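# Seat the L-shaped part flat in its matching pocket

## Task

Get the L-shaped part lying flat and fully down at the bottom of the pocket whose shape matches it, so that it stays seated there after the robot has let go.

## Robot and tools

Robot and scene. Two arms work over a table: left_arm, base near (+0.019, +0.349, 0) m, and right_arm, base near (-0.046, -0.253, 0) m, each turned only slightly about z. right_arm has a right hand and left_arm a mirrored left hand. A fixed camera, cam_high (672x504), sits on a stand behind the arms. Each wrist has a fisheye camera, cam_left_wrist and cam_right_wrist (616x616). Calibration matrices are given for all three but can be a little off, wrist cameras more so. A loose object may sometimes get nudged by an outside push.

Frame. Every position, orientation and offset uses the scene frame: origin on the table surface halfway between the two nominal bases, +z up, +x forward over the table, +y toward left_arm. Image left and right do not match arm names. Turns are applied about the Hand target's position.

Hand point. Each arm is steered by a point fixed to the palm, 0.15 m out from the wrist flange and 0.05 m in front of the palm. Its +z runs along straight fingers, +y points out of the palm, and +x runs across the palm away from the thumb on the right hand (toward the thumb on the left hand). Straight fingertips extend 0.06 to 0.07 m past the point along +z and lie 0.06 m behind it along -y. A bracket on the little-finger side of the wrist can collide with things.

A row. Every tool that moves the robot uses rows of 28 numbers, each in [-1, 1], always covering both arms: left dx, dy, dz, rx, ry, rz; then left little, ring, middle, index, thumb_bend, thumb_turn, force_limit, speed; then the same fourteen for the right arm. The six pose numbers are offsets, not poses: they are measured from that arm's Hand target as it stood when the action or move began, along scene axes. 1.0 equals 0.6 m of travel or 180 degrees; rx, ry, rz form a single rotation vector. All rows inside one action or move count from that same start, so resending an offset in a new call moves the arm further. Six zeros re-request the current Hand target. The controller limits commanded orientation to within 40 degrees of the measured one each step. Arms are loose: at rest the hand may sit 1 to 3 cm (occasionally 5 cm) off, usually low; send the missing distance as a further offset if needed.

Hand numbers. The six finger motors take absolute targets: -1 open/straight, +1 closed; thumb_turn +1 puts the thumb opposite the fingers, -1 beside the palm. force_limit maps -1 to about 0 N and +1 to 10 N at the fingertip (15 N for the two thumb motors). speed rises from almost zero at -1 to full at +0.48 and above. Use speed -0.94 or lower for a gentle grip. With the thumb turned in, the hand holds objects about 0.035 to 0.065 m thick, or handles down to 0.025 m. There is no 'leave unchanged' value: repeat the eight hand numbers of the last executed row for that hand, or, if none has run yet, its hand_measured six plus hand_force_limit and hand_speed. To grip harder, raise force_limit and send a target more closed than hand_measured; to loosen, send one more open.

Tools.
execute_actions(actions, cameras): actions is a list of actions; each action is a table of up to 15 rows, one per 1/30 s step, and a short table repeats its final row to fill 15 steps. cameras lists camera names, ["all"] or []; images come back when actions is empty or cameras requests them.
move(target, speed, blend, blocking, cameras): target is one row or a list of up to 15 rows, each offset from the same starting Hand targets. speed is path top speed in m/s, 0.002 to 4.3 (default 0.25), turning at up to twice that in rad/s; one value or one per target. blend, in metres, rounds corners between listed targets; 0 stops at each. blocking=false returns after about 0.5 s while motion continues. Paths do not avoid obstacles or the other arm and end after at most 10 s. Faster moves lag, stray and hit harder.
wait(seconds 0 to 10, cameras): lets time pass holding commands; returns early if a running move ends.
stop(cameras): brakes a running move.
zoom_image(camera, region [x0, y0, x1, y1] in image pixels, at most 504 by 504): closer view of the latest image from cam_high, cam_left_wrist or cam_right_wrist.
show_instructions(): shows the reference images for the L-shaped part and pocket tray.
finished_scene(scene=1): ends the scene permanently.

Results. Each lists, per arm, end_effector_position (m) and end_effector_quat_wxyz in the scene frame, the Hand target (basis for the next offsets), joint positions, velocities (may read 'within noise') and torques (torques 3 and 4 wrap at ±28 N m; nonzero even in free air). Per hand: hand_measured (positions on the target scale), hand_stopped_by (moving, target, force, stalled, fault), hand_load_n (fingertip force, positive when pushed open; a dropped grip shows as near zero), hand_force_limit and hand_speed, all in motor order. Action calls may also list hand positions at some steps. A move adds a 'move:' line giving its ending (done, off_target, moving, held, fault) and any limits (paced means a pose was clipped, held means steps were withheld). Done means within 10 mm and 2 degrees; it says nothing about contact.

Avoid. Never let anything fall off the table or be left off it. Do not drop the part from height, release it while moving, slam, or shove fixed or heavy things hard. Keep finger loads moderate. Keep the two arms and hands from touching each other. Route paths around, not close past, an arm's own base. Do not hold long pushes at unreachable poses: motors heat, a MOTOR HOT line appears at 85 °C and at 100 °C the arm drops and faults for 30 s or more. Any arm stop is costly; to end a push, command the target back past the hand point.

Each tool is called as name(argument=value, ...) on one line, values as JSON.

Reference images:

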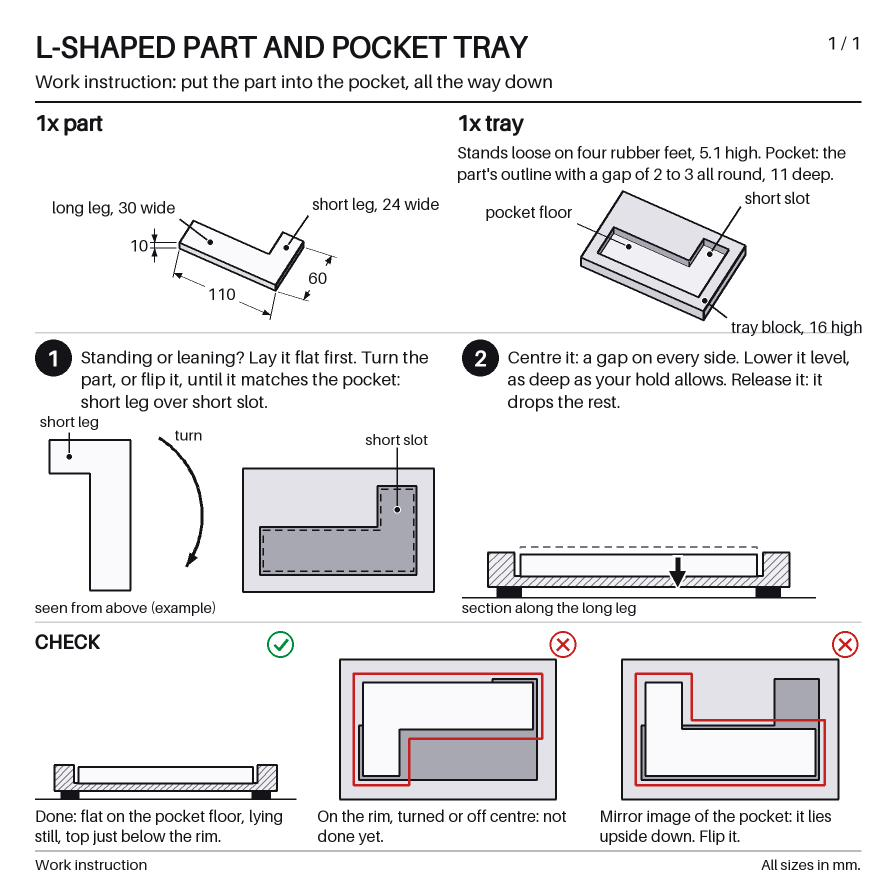

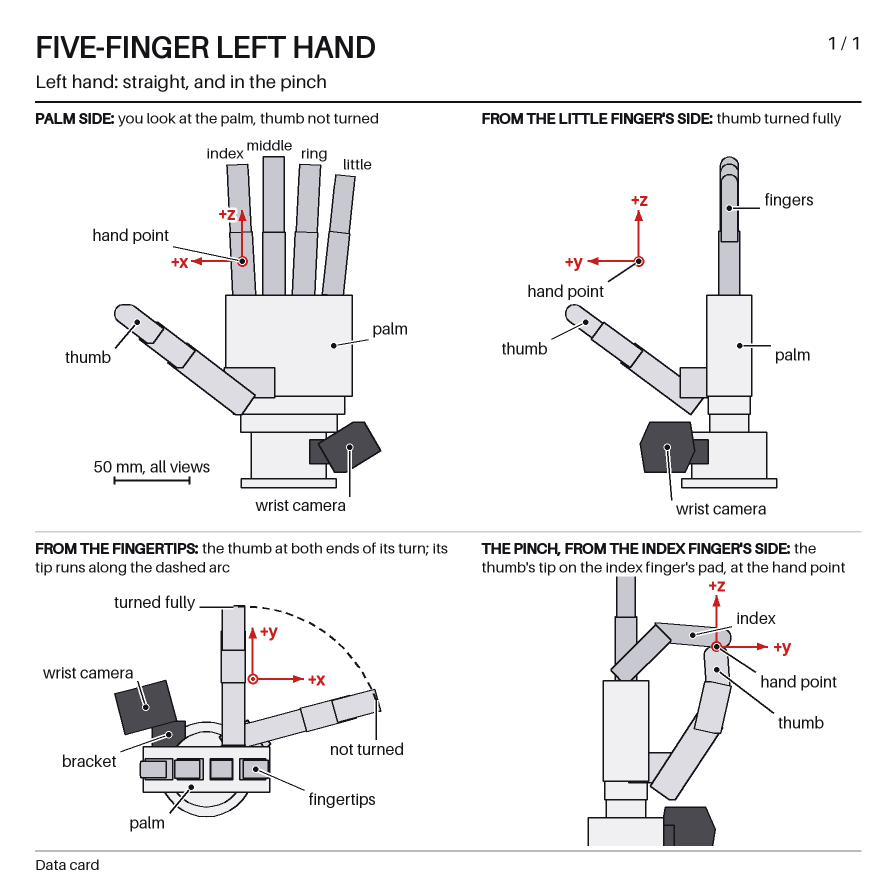

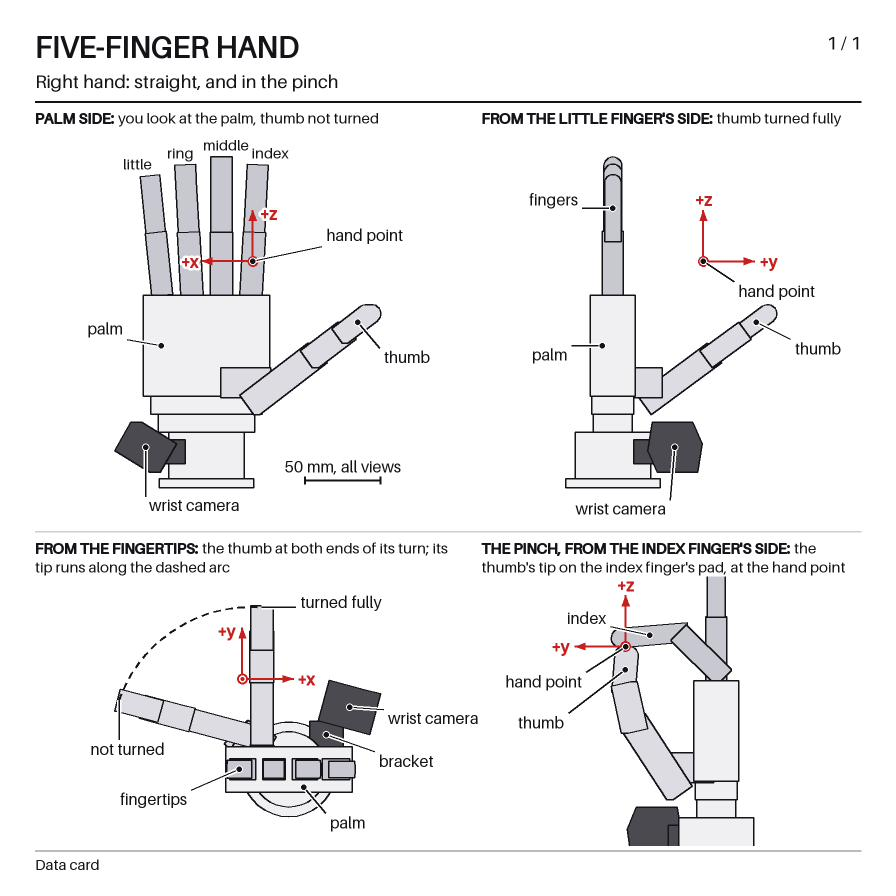

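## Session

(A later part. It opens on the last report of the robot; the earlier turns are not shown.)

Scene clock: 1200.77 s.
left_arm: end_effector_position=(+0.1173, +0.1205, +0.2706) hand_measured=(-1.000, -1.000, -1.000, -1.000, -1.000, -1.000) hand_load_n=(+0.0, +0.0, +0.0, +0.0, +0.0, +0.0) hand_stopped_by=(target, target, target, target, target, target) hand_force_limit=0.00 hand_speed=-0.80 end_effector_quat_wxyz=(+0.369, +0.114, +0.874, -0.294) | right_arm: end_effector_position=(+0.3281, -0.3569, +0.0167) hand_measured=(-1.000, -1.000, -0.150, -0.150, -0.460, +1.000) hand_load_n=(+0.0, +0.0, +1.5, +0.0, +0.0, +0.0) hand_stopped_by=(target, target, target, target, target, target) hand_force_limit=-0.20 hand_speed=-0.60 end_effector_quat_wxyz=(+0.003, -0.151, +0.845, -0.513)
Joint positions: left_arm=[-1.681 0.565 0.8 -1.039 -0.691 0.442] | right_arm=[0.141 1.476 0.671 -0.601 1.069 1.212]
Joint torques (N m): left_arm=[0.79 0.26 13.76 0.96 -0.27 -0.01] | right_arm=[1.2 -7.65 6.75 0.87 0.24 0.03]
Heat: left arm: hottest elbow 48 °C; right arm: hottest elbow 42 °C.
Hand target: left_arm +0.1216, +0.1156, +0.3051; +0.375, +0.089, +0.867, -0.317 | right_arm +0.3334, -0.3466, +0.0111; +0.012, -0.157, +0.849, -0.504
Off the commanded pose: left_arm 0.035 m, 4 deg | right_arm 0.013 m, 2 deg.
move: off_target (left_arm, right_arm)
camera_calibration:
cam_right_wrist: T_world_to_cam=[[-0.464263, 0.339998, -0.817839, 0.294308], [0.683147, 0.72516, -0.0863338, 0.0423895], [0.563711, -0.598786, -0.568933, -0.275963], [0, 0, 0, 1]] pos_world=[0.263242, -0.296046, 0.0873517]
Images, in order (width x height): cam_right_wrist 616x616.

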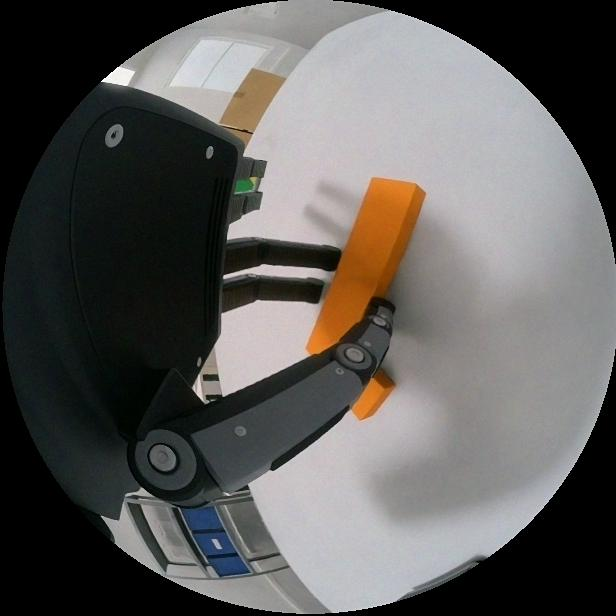

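move(target=[0,0,0,0,0,0,-1,-1,-1,-1,-1,-1,0,-0.8,0,0,0,0,0,0,-1,-1,0.4,0.4,-0.46,1,-0.2,-0.9], speed=0.05, cameras=["cam_right_wrist"])

zoom_image(camera="cam_right_wrist", region=[290, 220, 430, 360])

Scene clock: 1211.87 s.
left_arm: end_effector_position=(+0.1173, +0.1205, +0.2706) hand_measured=(-1.000, -1.000, -1.000, -1.000, -1.000, -1.000) hand_load_n=(+0.0, +0.0, +0.0, +0.0, -0.5, +0.0) hand_stopped_by=(target, target, target, target, target, target) hand_force_limit=0.00 hand_speed=-0.80 end_effector_quat_wxyz=(+0.369, +0.114, +0.874, -0.294) | right_arm: end_effector_position=(+0.3281, -0.3567, +0.0164) hand_measured=(-1.000, -1.000, -0.014, +0.014, -0.462, +1.000) hand_load_n=(+0.0, +0.0, +3.0, +6.0, +4.0, -1.5) hand_stopped_by=(target, target, force, force, target, target) hand_force_limit=-0.20 hand_speed=-0.90 end_effector_quat_wxyz=(+0.003, -0.151, +0.846, -0.512)
Joint positions: left_arm=[-1.681 0.565 0.8 -1.039 -0.691 0.442] | right_arm=[0.141 1.476 0.671 -0.601 1.068 1.212]
Joint torques (N m): left_arm=[0.97 -0.26 13.72 1.07 -0.31 0] | right_arm=[1.49 -7.47 6.71 0.98 0.19 0.05]
Heat: left arm: hottest elbow 48 °C; right arm: hottest elbow 41 °C.
Hand target: left_arm +0.1216, +0.1156, +0.3051; +0.375, +0.089, +0.867, -0.317 | right_arm +0.3334, -0.3466, +0.0111; +0.012, -0.157, +0.849, -0.504
Off the commanded pose: left_arm 0.035 m, 4 deg | right_arm 0.013 m, 2 deg.
move: off_target (left_arm, right_arm)
camera_calibration:
cam_right_wrist: T_world_to_cam=[[-0.464467, 0.341113, -0.817259, 0.294491], [0.682937, 0.725477, -0.0853245, 0.0422974], [0.563797, -0.597767, -0.569919, -0.275538], [0, 0, 0, 1]] pos_world=[0.263242, -0.295848, 0.0872497]
Images, in order (width x height): cam_right_wrist 616x616.

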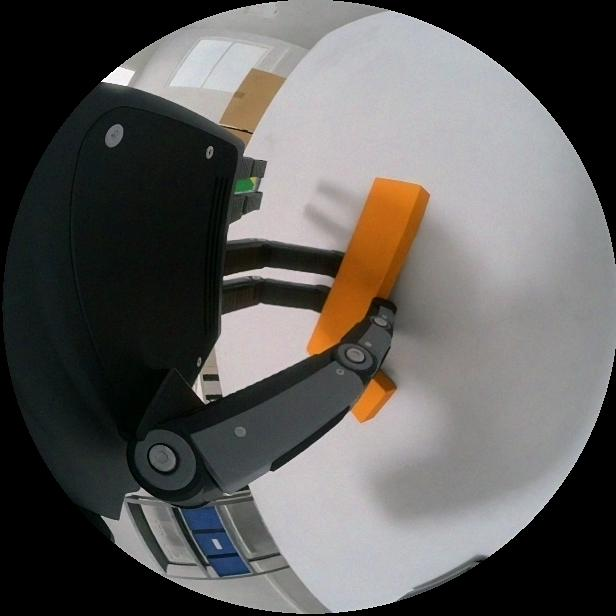

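Scaled by 3.600 from the camera's 616x616 image, which has a finer 880x880 frame.

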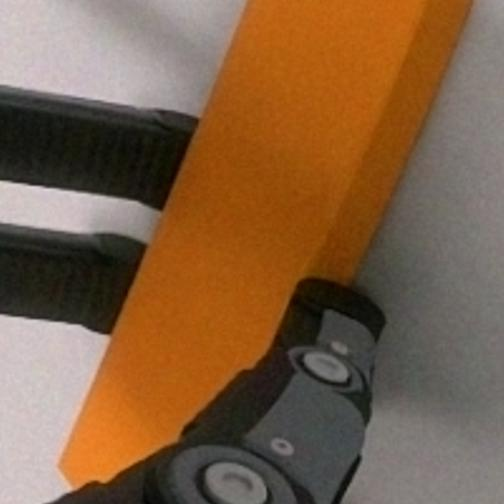

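move(target=[0,0,0,0,0,0,-1,-1,-1,-1,-1,-1,0,-0.8,0,0,0.12,0,0,0,-1,-1,0.4,0.4,-0.46,1,-0.2,-0.9], speed=0.08, cameras=["cam_high", "cam_right_wrist", "cam_left_wrist"])

zoom_image(camera="cam_right_wrist", region=[290, 170, 490, 430])

zoom_image(camera="cam_high", region=[380, 80, 460, 160])

Scene clock: 1220.50 s.
left_arm: end_effector_position=(+0.1173, +0.1205, +0.2706) hand_measured=(-1.000, -1.000, -1.000, -1.000, -1.000, -1.000) hand_load_n=(+0.0, +0.0, +0.0, +0.0, +0.0, +0.0) hand_stopped_by=(target, target, target, target, target, target) hand_force_limit=0.00 hand_speed=-0.80 end_effector_quat_wxyz=(+0.369, +0.114, +0.874, -0.294) | right_arm: end_effector_position=(+0.3087, -0.3552, +0.0588) hand_measured=(-1.000, -1.000, -0.014, +0.014, -0.462, +1.000) hand_load_n=(+0.0, +0.0, +2.0, +4.5, +6.0, -1.0) hand_stopped_by=(target, target, force, force, target, target) hand_force_limit=-0.20 hand_speed=-0.90 end_effector_quat_wxyz=(-0.021, -0.168, +0.849, -0.500)
Joint positions: left_arm=[-1.681 0.565 0.8 -1.039 -0.691 0.442] | right_arm=[0.141 1.353 0.71 -0.823 1.046 1.212]
Joint torques (N m): left_arm=[0.44 -0.15 13.67 1.07 -0.29 -0.03] | right_arm=[1.79 -9.17 11.63 0.17 0.54 0.01]
Heat: left arm: hottest elbow 48 °C; right arm: hottest elbow 41 °C.
Hand target: left_arm +0.1216, +0.1156, +0.3051; +0.375, +0.089, +0.867, -0.317 | right_arm +0.3334, -0.3466, +0.0831; +0.012, -0.157, +0.849, -0.504
Off the commanded pose: left_arm 0.035 m, 4 deg | right_arm 0.036 m, 4 deg.
move: off_target (left_arm, right_arm)
camera_calibration:
cam_left_wrist: T_world_to_cam=[[-0.595974, -0.771365, 0.223184, 0.10121], [-0.775145, 0.480056, -0.410726, 0.146714], [0.209679, -0.417782, -0.884021, 0.373827], [0, 0, 0, 1]] pos_world=[0.0956594, 0.163817, 0.368142]
cam_right_wrist: T_world_to_cam=[[-0.514728, 0.352231, -0.781657, 0.336945], [0.674645, 0.72901, -0.115752, 0.0636516], [0.529065, -0.586922, -0.612873, -0.222482], [0, 0, 0, 1]] pos_world=[0.2482, -0.295665, 0.13439]

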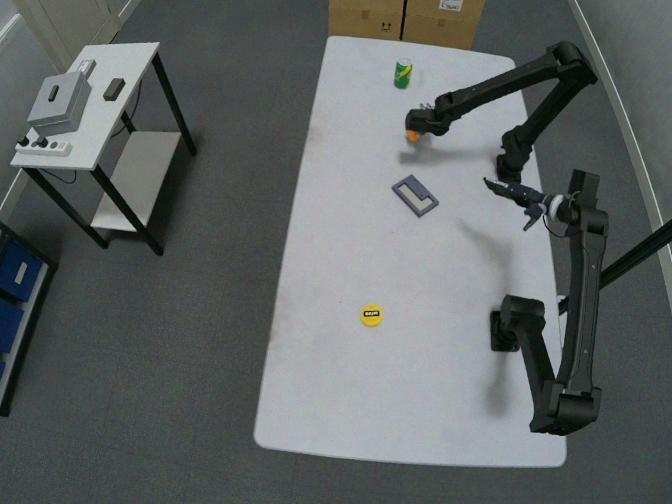

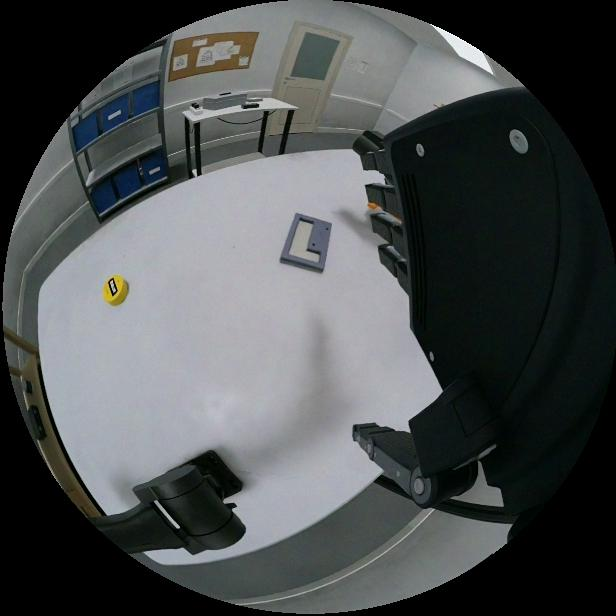

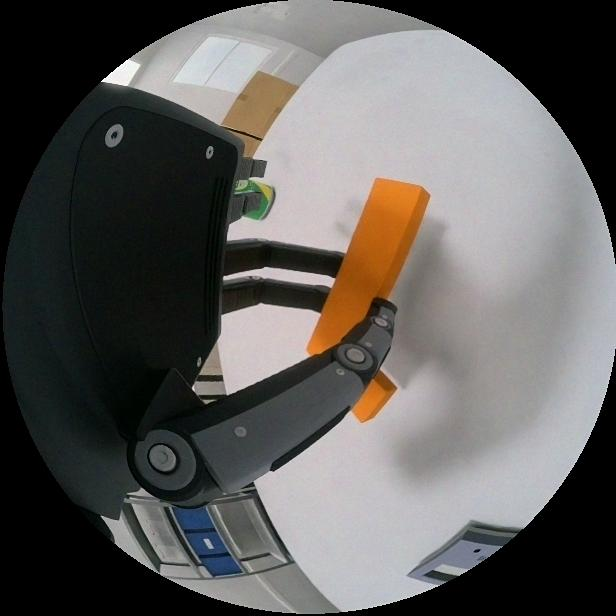

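Scaled by 1.938 from the camera's 616x616 image, which has a finer 880x880 frame.

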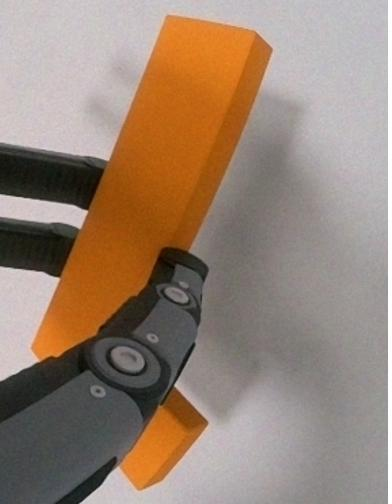

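Scaled by 6.300 from the camera's 672x504 image, which has a finer 960x720 frame.

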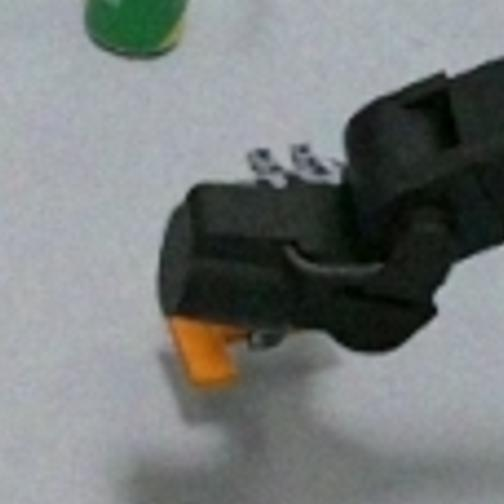

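move(target=[0,0,0,0,0,0,-1,-1,-1,-1,-1,-1,0,-0.8,-0.025,0.475,0.13,0,0,0.6417,-1,-1,0.4,0.4,-0.46,1,-0.2,-0.9], speed=0.2, cameras=["all"])

zoom_image(camera="cam_right_wrist", region=[270, 160, 530, 420])

zoom_image(camera="cam_high", region=[370, 120, 490, 240])

zoom_image(camera="cam_left_wrist", region=[240, 150, 380, 290])

Scene clock: 1274.17 s.
left_arm: end_effector_position=(+0.1173, +0.1205, +0.2706) hand_measured=(-1.000, -1.000, -1.000, -1.000, -1.000, -1.000) hand_load_n=(-0.5, +0.0, +0.0, +0.0, +0.0, +0.0) hand_stopped_by=(target, target, target, target, target, target) hand_force_limit=0.00 hand_speed=-0.80 end_effector_quat_wxyz=(+0.369, +0.114, +0.874, -0.294) | right_arm: end_effector_position=(+0.2982, -0.0778, +0.1270) hand_measured=(-1.000, -1.000, -0.014, +0.014, -0.462, +1.000) hand_load_n=(+0.0, +0.0, +2.0, +4.5, +6.0, -1.0) hand_stopped_by=(target, target, force, force, target, target) hand_force_limit=-0.20 hand_speed=-0.90 end_effector_quat_wxyz=(-0.410, +0.807, -0.351, +0.239)
Joint positions: left_arm=[-1.681 0.565 0.8 -1.039 -0.691 0.442] | right_arm=[0.356 0.945 0.546 -0.208 -0.27 -0.302]
Joint torques (N m): left_arm=[0.26 0.32 13.74 0.99 -0.29 0.01] | right_arm=[2.2 -4.07 15.12 2.19 -0.21 -0.24]
Heat: left arm: hottest elbow 49 °C; right arm: hottest elbow 43 °C.
Hand target: left_arm +0.1216, +0.1156, +0.3051; +0.375, +0.089, +0.867, -0.317 | right_arm +0.3184, -0.0616, +0.1611; -0.432, +0.802, -0.320, +0.259
Off the commanded pose: left_arm 0.035 m, 4 deg | right_arm 0.043 m, 5 deg.
move: off_target (left_arm, right_arm)
camera_calibration:
cam_left_wrist: T_world_to_cam=[[-0.595974, -0.771365, 0.223184, 0.10121], [-0.775145, 0.480056, -0.410726, 0.146714], [0.209679, -0.417782, -0.884021, 0.373827], [0, 0, 0, 1]] pos_world=[0.0956594, 0.163817, 0.368142]
cam_right_wrist: T_world_to_cam=[[-0.198038, -0.574313, -0.79432, 0.122301], [-0.945879, 0.324518, 0.00118995, 0.313335], [0.257088, 0.751566, -0.607498, 0.172196], [0, 0, 0, 1]] pos_world=[0.276328, -0.16086, 0.201382]

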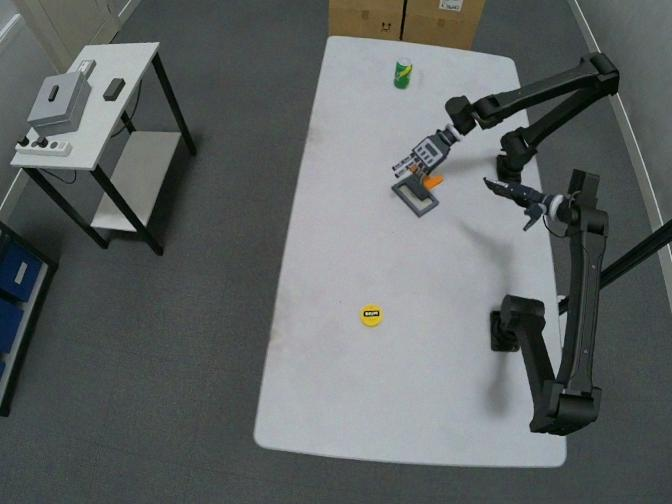

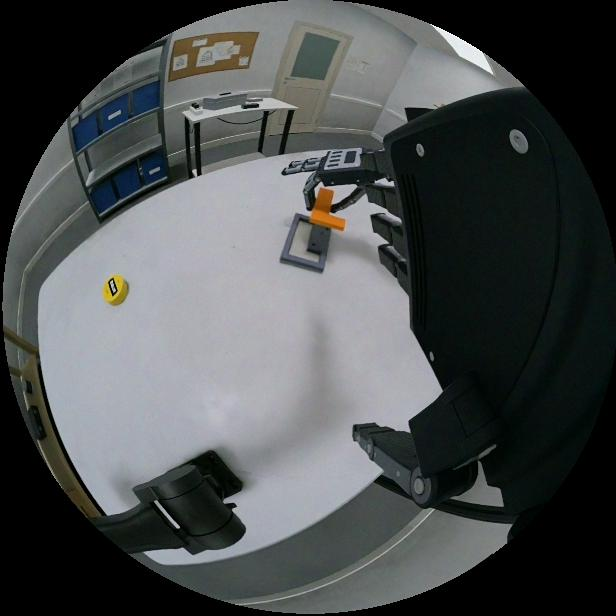

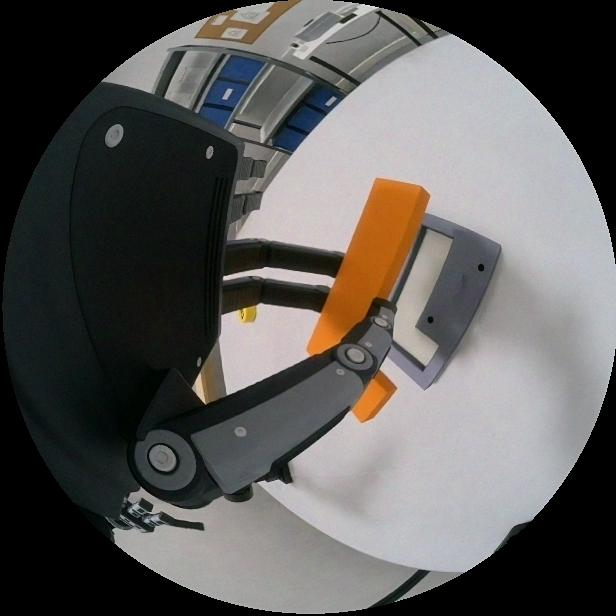

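Scaled by 1.938 from the camera's 616x616 image, which has a finer 880x880 frame.

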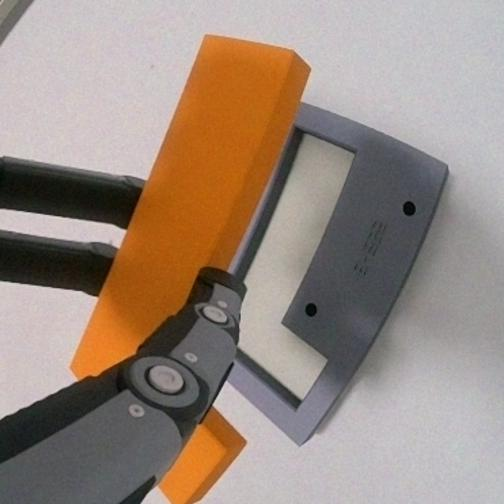

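Scaled by 4.200 from the camera's 672x504 image, which has a finer 960x720 frame.

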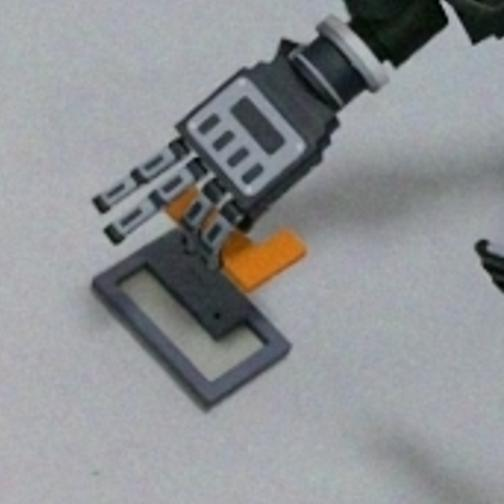

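Scaled by 3.600 from the camera's 616x616 image, which has a finer 880x880 frame.

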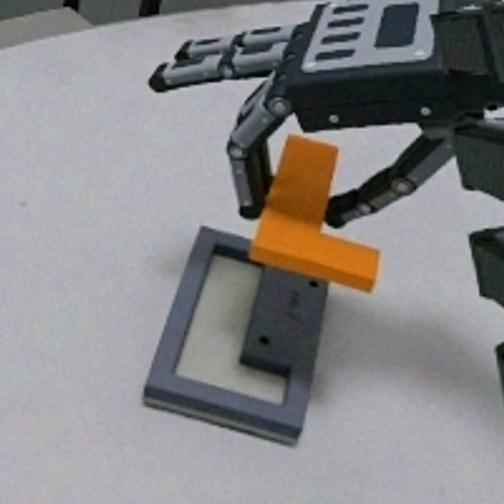

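zoom_image(camera="cam_right_wrist", region=[300, 165, 440, 305])

zoom_image(camera="cam_right_wrist", region=[300, 305, 440, 445])

zoom_image(camera="cam_right_wrist", region=[385, 205, 515, 305])

zoom_image(camera="cam_right_wrist", region=[380, 300, 480, 400])

Scaled by 3.600 from the camera's 616x616 image, which has a finer 880x880 frame.

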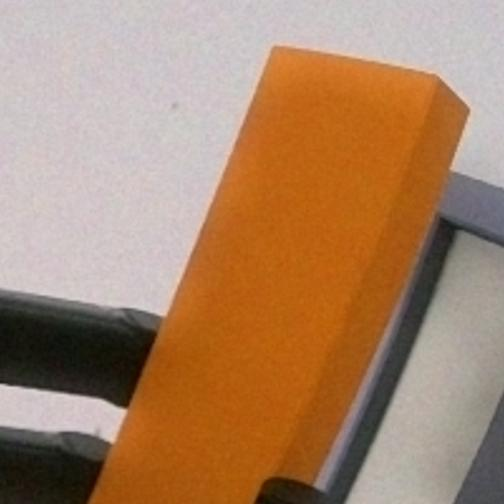

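Scaled by 3.600 from the camera's 616x616 image, which has a finer 880x880 frame.

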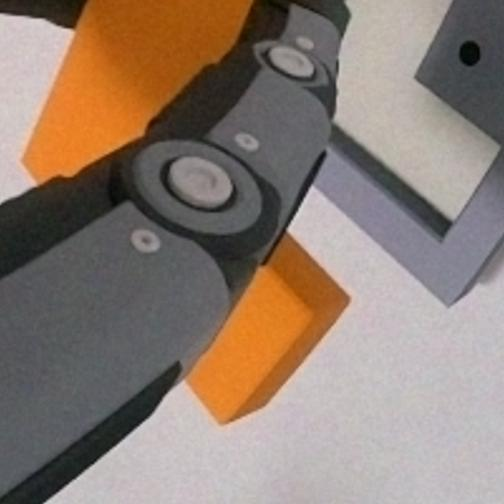

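Scaled by 3.877 from the camera's 616x616 image, which has a finer 880x880 frame.

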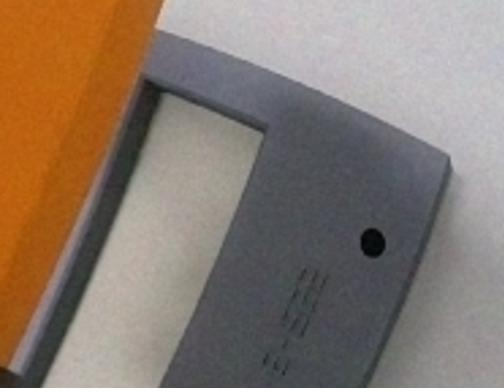

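Scaled by 5.040 from the camera's 616x616 image, which has a finer 880x880 frame.

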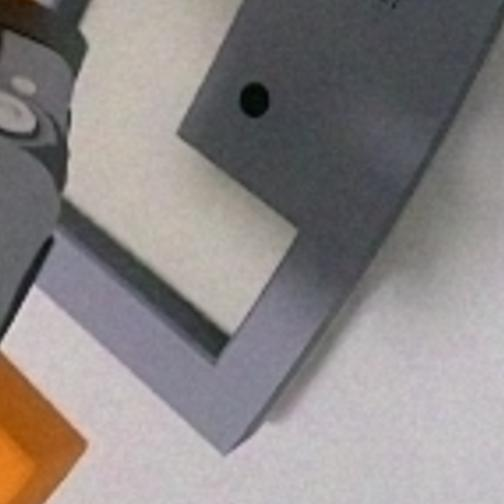

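move(target=[0,0,0,0,0,0,-1,-1,-1,-1,-1,-1,0,-0.8,-0.002,0.0143,-0.155,0,0,0,-1,-1,0.4,0.4,-0.46,1,-0.2,-0.9], speed=0.1, cameras=["all"])

zoom_image(camera="cam_right_wrist", region=[300, 165, 440, 305])

zoom_image(camera="cam_right_wrist", region=[300, 305, 440, 445])

zoom_image(camera="cam_left_wrist", region=[260, 160, 380, 280])

zoom_image(camera="cam_high", region=[380, 140, 460, 230])

Scene clock: 1428.33 s.
left_arm: end_effector_position=(+0.1173, +0.1205, +0.2706) hand_measured=(-1.000, -1.000, -1.000, -1.000, -1.000, -1.000) hand_load_n=(+0.0, +0.0, -0.5, +0.0, +0.0, +0.0) hand_stopped_by=(target, target, target, target, target, target) hand_force_limit=0.00 hand_speed=-0.80 end_effector_quat_wxyz=(+0.369, +0.114, +0.874, -0.294) | right_arm: end_effector_position=(+0.3098, -0.0658, +0.0575) hand_measured=(-1.000, -1.000, -0.014, +0.014, -0.462, +1.000) hand_load_n=(+0.0, +0.0, +2.5, +4.5, +6.0, -1.0) hand_stopped_by=(target, target, force, force, target, target) hand_force_limit=-0.20 hand_speed=-0.90 end_effector_quat_wxyz=(-0.417, +0.806, -0.339, +0.250)
Joint positions: left_arm=[-1.681 0.565 0.8 -1.039 -0.691 0.442] | right_arm=[0.385 1.143 0.434 0.132 -0.25 -0.302]
Joint torques (N m): left_arm=[0.5 -0.03 13.75 0.96 -0.28 -0.04] | right_arm=[1.73 -4.89 9.42 3.26 0.02 -0.02]
Heat: left arm: hottest elbow 50 °C; right arm: hottest elbow 49 °C.
Hand target: left_arm +0.1216, +0.1156, +0.3051; +0.375, +0.089, +0.867, -0.317 | right_arm +0.3172, -0.0531, +0.0681; -0.432, +0.802, -0.320, +0.259
Off the commanded pose: left_arm 0.035 m, 4 deg | right_arm 0.018 m, 3 deg.
move: off_target (left_arm, right_arm)
camera_calibration:
cam_left_wrist: T_world_to_cam=[[-0.595974, -0.771365, 0.223184, 0.10121], [-0.775145, 0.480056, -0.410726, 0.146714], [0.209679, -0.417782, -0.884021, 0.373827], [0, 0, 0, 1]] pos_world=[0.0956594, 0.163817, 0.368142]
cam_right_wrist: T_world_to_cam=[[-0.16478, -0.577351, -0.799696, 0.0660767], [-0.949402, 0.312619, -0.0300725, 0.322677], [0.267363, 0.754278, -0.599652, 0.114561], [0, 0, 0, 1]] pos_world=[0.286609, -0.149137, 0.131242]

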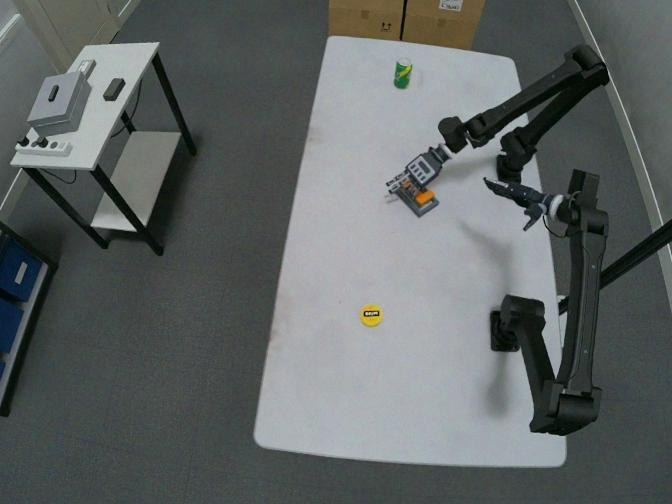

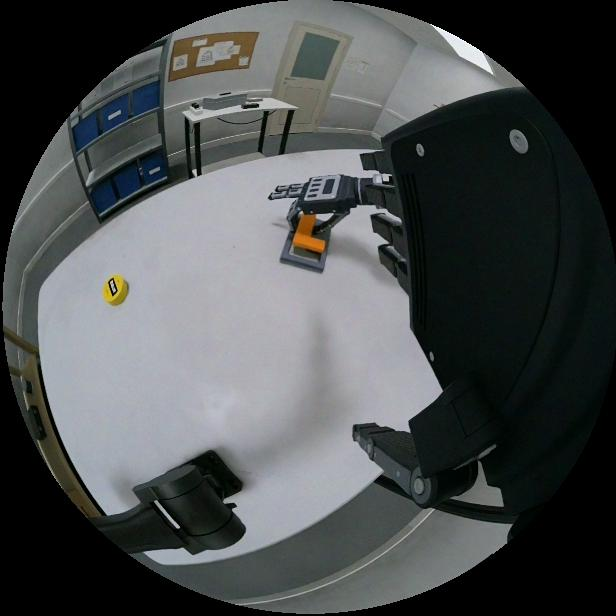

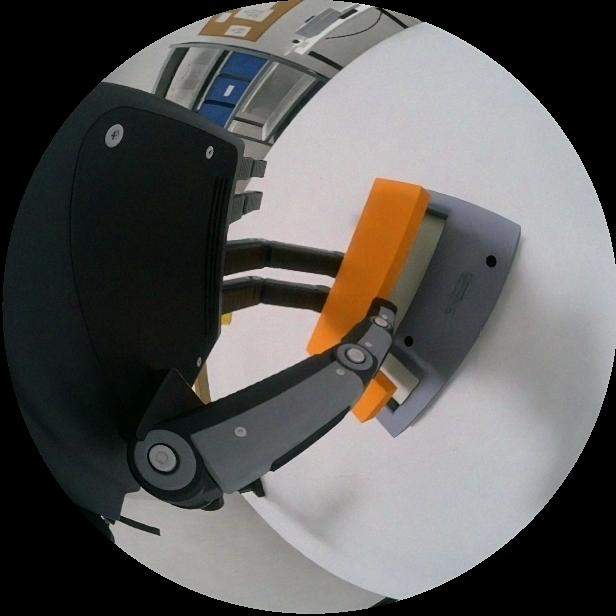

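Scaled by 3.600 from the camera's 616x616 image, which has a finer 880x880 frame.

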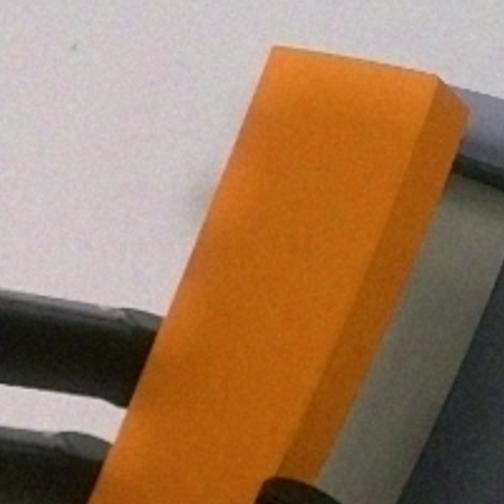

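Scaled by 3.600 from the camera's 616x616 image, which has a finer 880x880 frame.

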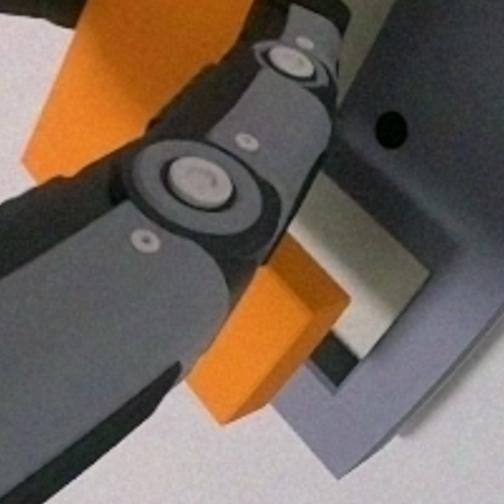

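Scaled by 4.200 from the camera's 616x616 image, which has a finer 880x880 frame.

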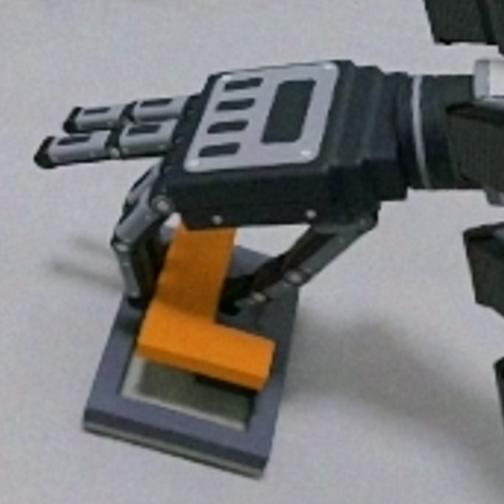

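Scaled by 5.600 from the camera's 672x504 image, which has a finer 960x720 frame.

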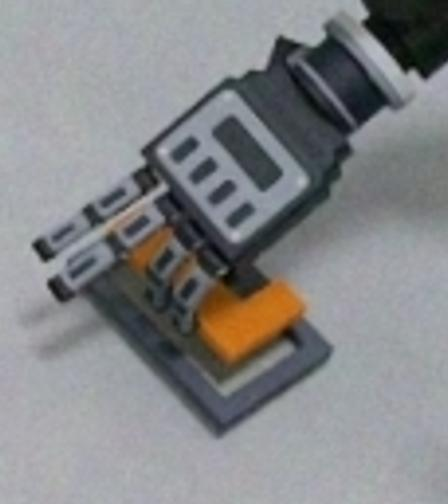

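zoom_image(camera="cam_right_wrist", region=[415, 180, 530, 295])

zoom_image(camera="cam_right_wrist", region=[370, 320, 470, 440])

Scaled by 4.383 from the camera's 616x616 image, which has a finer 880x880 frame.

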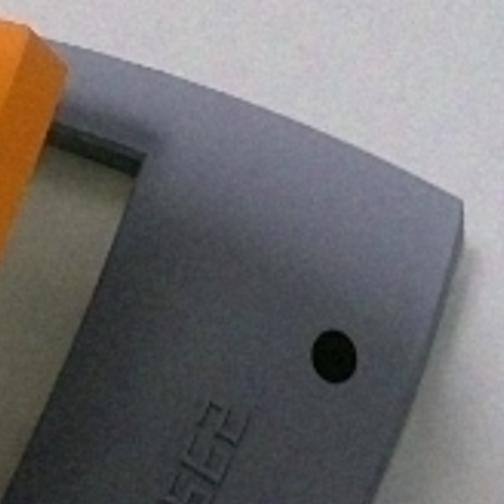

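Scaled by 4.200 from the camera's 616x616 image, which has a finer 880x880 frame.

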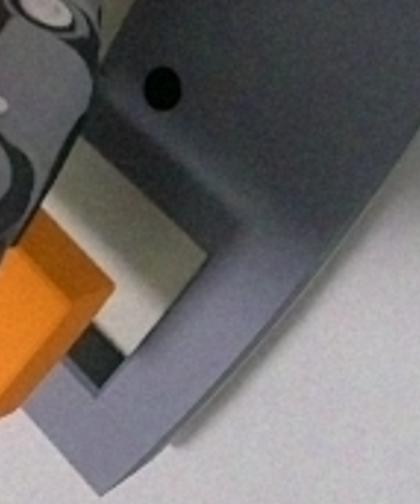

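move(target=[0,0,0,0,0,0,-1,-1,-1,-1,-1,-1,0,-0.8,-0.0058,0.0058,-0.02,0.0149,-0.0164,0,-1,-1,0.4,0.4,-0.46,1,-0.2,-0.9], speed=0.06, cameras=["all"])

zoom_image(camera="cam_right_wrist", region=[350, 165, 490, 305])

zoom_image(camera="cam_right_wrist", region=[340, 330, 460, 450])

zoom_image(camera="cam_left_wrist", region=[260, 180, 360, 280])

zoom_image(camera="cam_high", region=[380, 150, 450, 230])

Scene clock: 1495.93 s.
left_arm: end_effector_position=(+0.1173, +0.1205, +0.2706) hand_measured=(-1.000, -1.000, -1.000, -1.000, -1.000, -1.000) hand_load_n=(+0.0, +0.0, +0.0, +0.0, +0.0, +0.0) hand_stopped_by=(target, target, target, target, target, target) hand_force_limit=0.00 hand_speed=-0.80 end_effector_quat_wxyz=(+0.369, +0.114, +0.874, -0.294) | right_arm: end_effector_position=(+0.3085, -0.0635, +0.0457) hand_measured=(-1.000, -1.000, -0.014, +0.014, -0.462, +1.000) hand_load_n=(+0.0, +0.0, +2.0, +4.5, +6.0, -1.0) hand_stopped_by=(target, target, force, force, target, target) hand_force_limit=-0.20 hand_speed=-0.90 end_effector_quat_wxyz=(-0.440, +0.791, -0.329, +0.269)
Joint positions: left_arm=[-1.681 0.565 0.8 -1.039 -0.691 0.442] | right_arm=[0.388 1.18 0.367 0.309 -0.255 -0.293]
Joint torques (N m): left_arm=[0.85 -0.21 13.79 1.1 -0.28 -0.01] | right_arm=[1.85 -4.89 8.51 3.38 -0.2 0.11]
Heat: left arm: hottest elbow 50 °C; right arm: hottest elbow 45 °C.
Hand target: left_arm +0.1216, +0.1156, +0.3051; +0.375, +0.089, +0.867, -0.317 | right_arm +0.3138, -0.0496, +0.0561; -0.459, +0.785, -0.315, +0.272
Off the commanded pose: left_arm 0.035 m, 4 deg | right_arm 0.018 m, 3 deg.
move: off_target (left_arm, right_arm)
camera_calibration:
cam_left_wrist: T_world_to_cam=[[-0.595974, -0.771365, 0.223184, 0.10121], [-0.775145, 0.480056, -0.410726, 0.146714], [0.209679, -0.417782, -0.884021, 0.373827], [0, 0, 0, 1]] pos_world=[0.0956594, 0.163817, 0.368142]
cam_right_wrist: T_world_to_cam=[[-0.112567, -0.551079, -0.826825, 0.0446424], [-0.946761, 0.312069, -0.0790986, 0.321753], [0.301616, 0.773902, -0.556869, 0.0947806], [0, 0, 0, 1]] pos_world=[0.281061, -0.149158, 0.115142]

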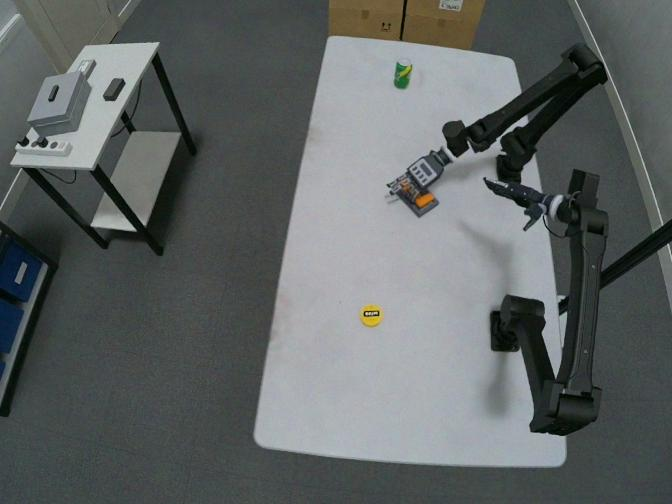

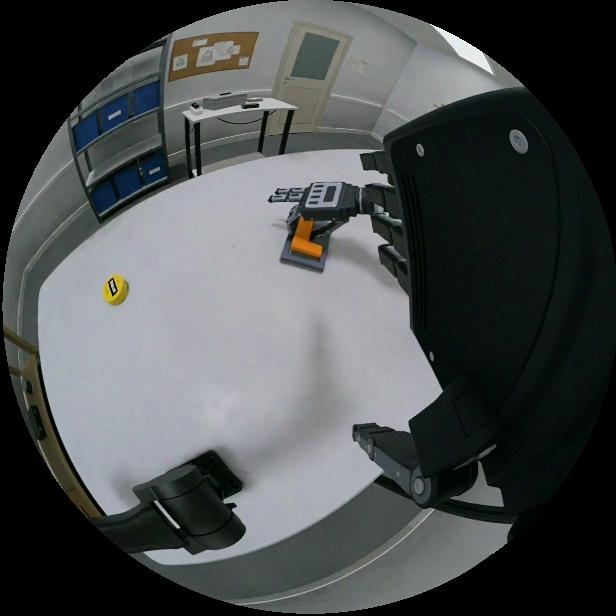

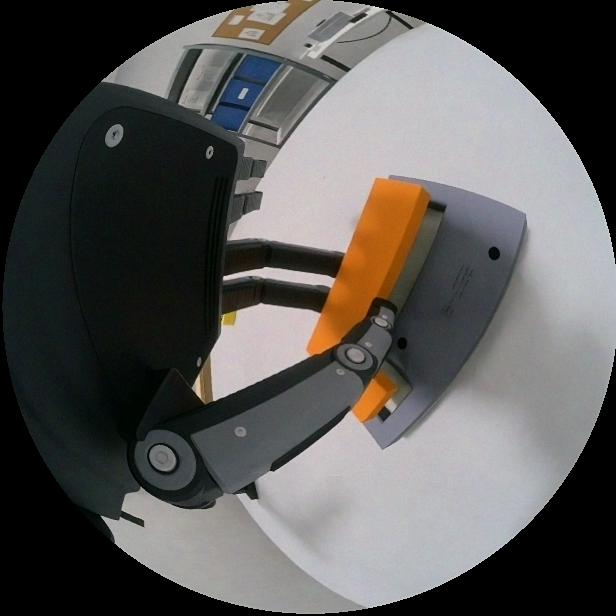

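Scaled by 3.600 from the camera's 616x616 image, which has a finer 880x880 frame.

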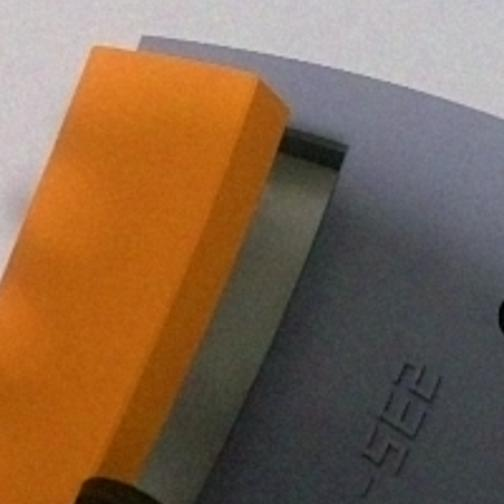

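Scaled by 4.200 from the camera's 616x616 image, which has a finer 880x880 frame.

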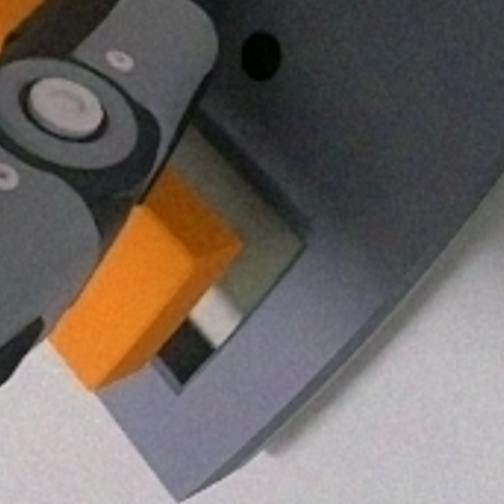

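Scaled by 5.040 from the camera's 616x616 image, which has a finer 880x880 frame.

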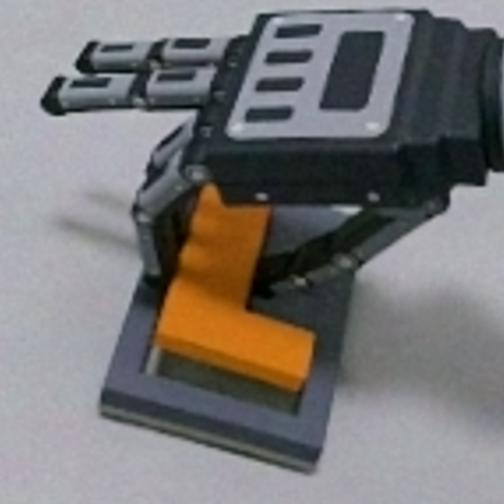

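Scaled by 6.300 from the camera's 672x504 image, which has a finer 960x720 frame.

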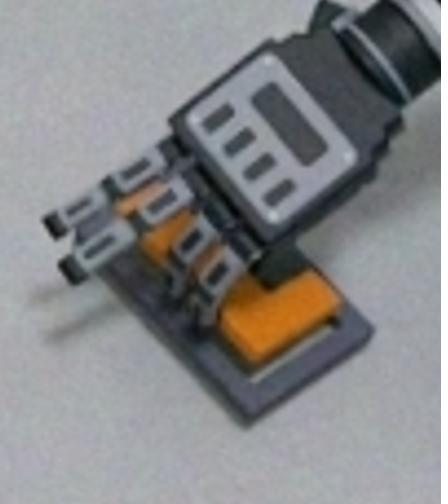

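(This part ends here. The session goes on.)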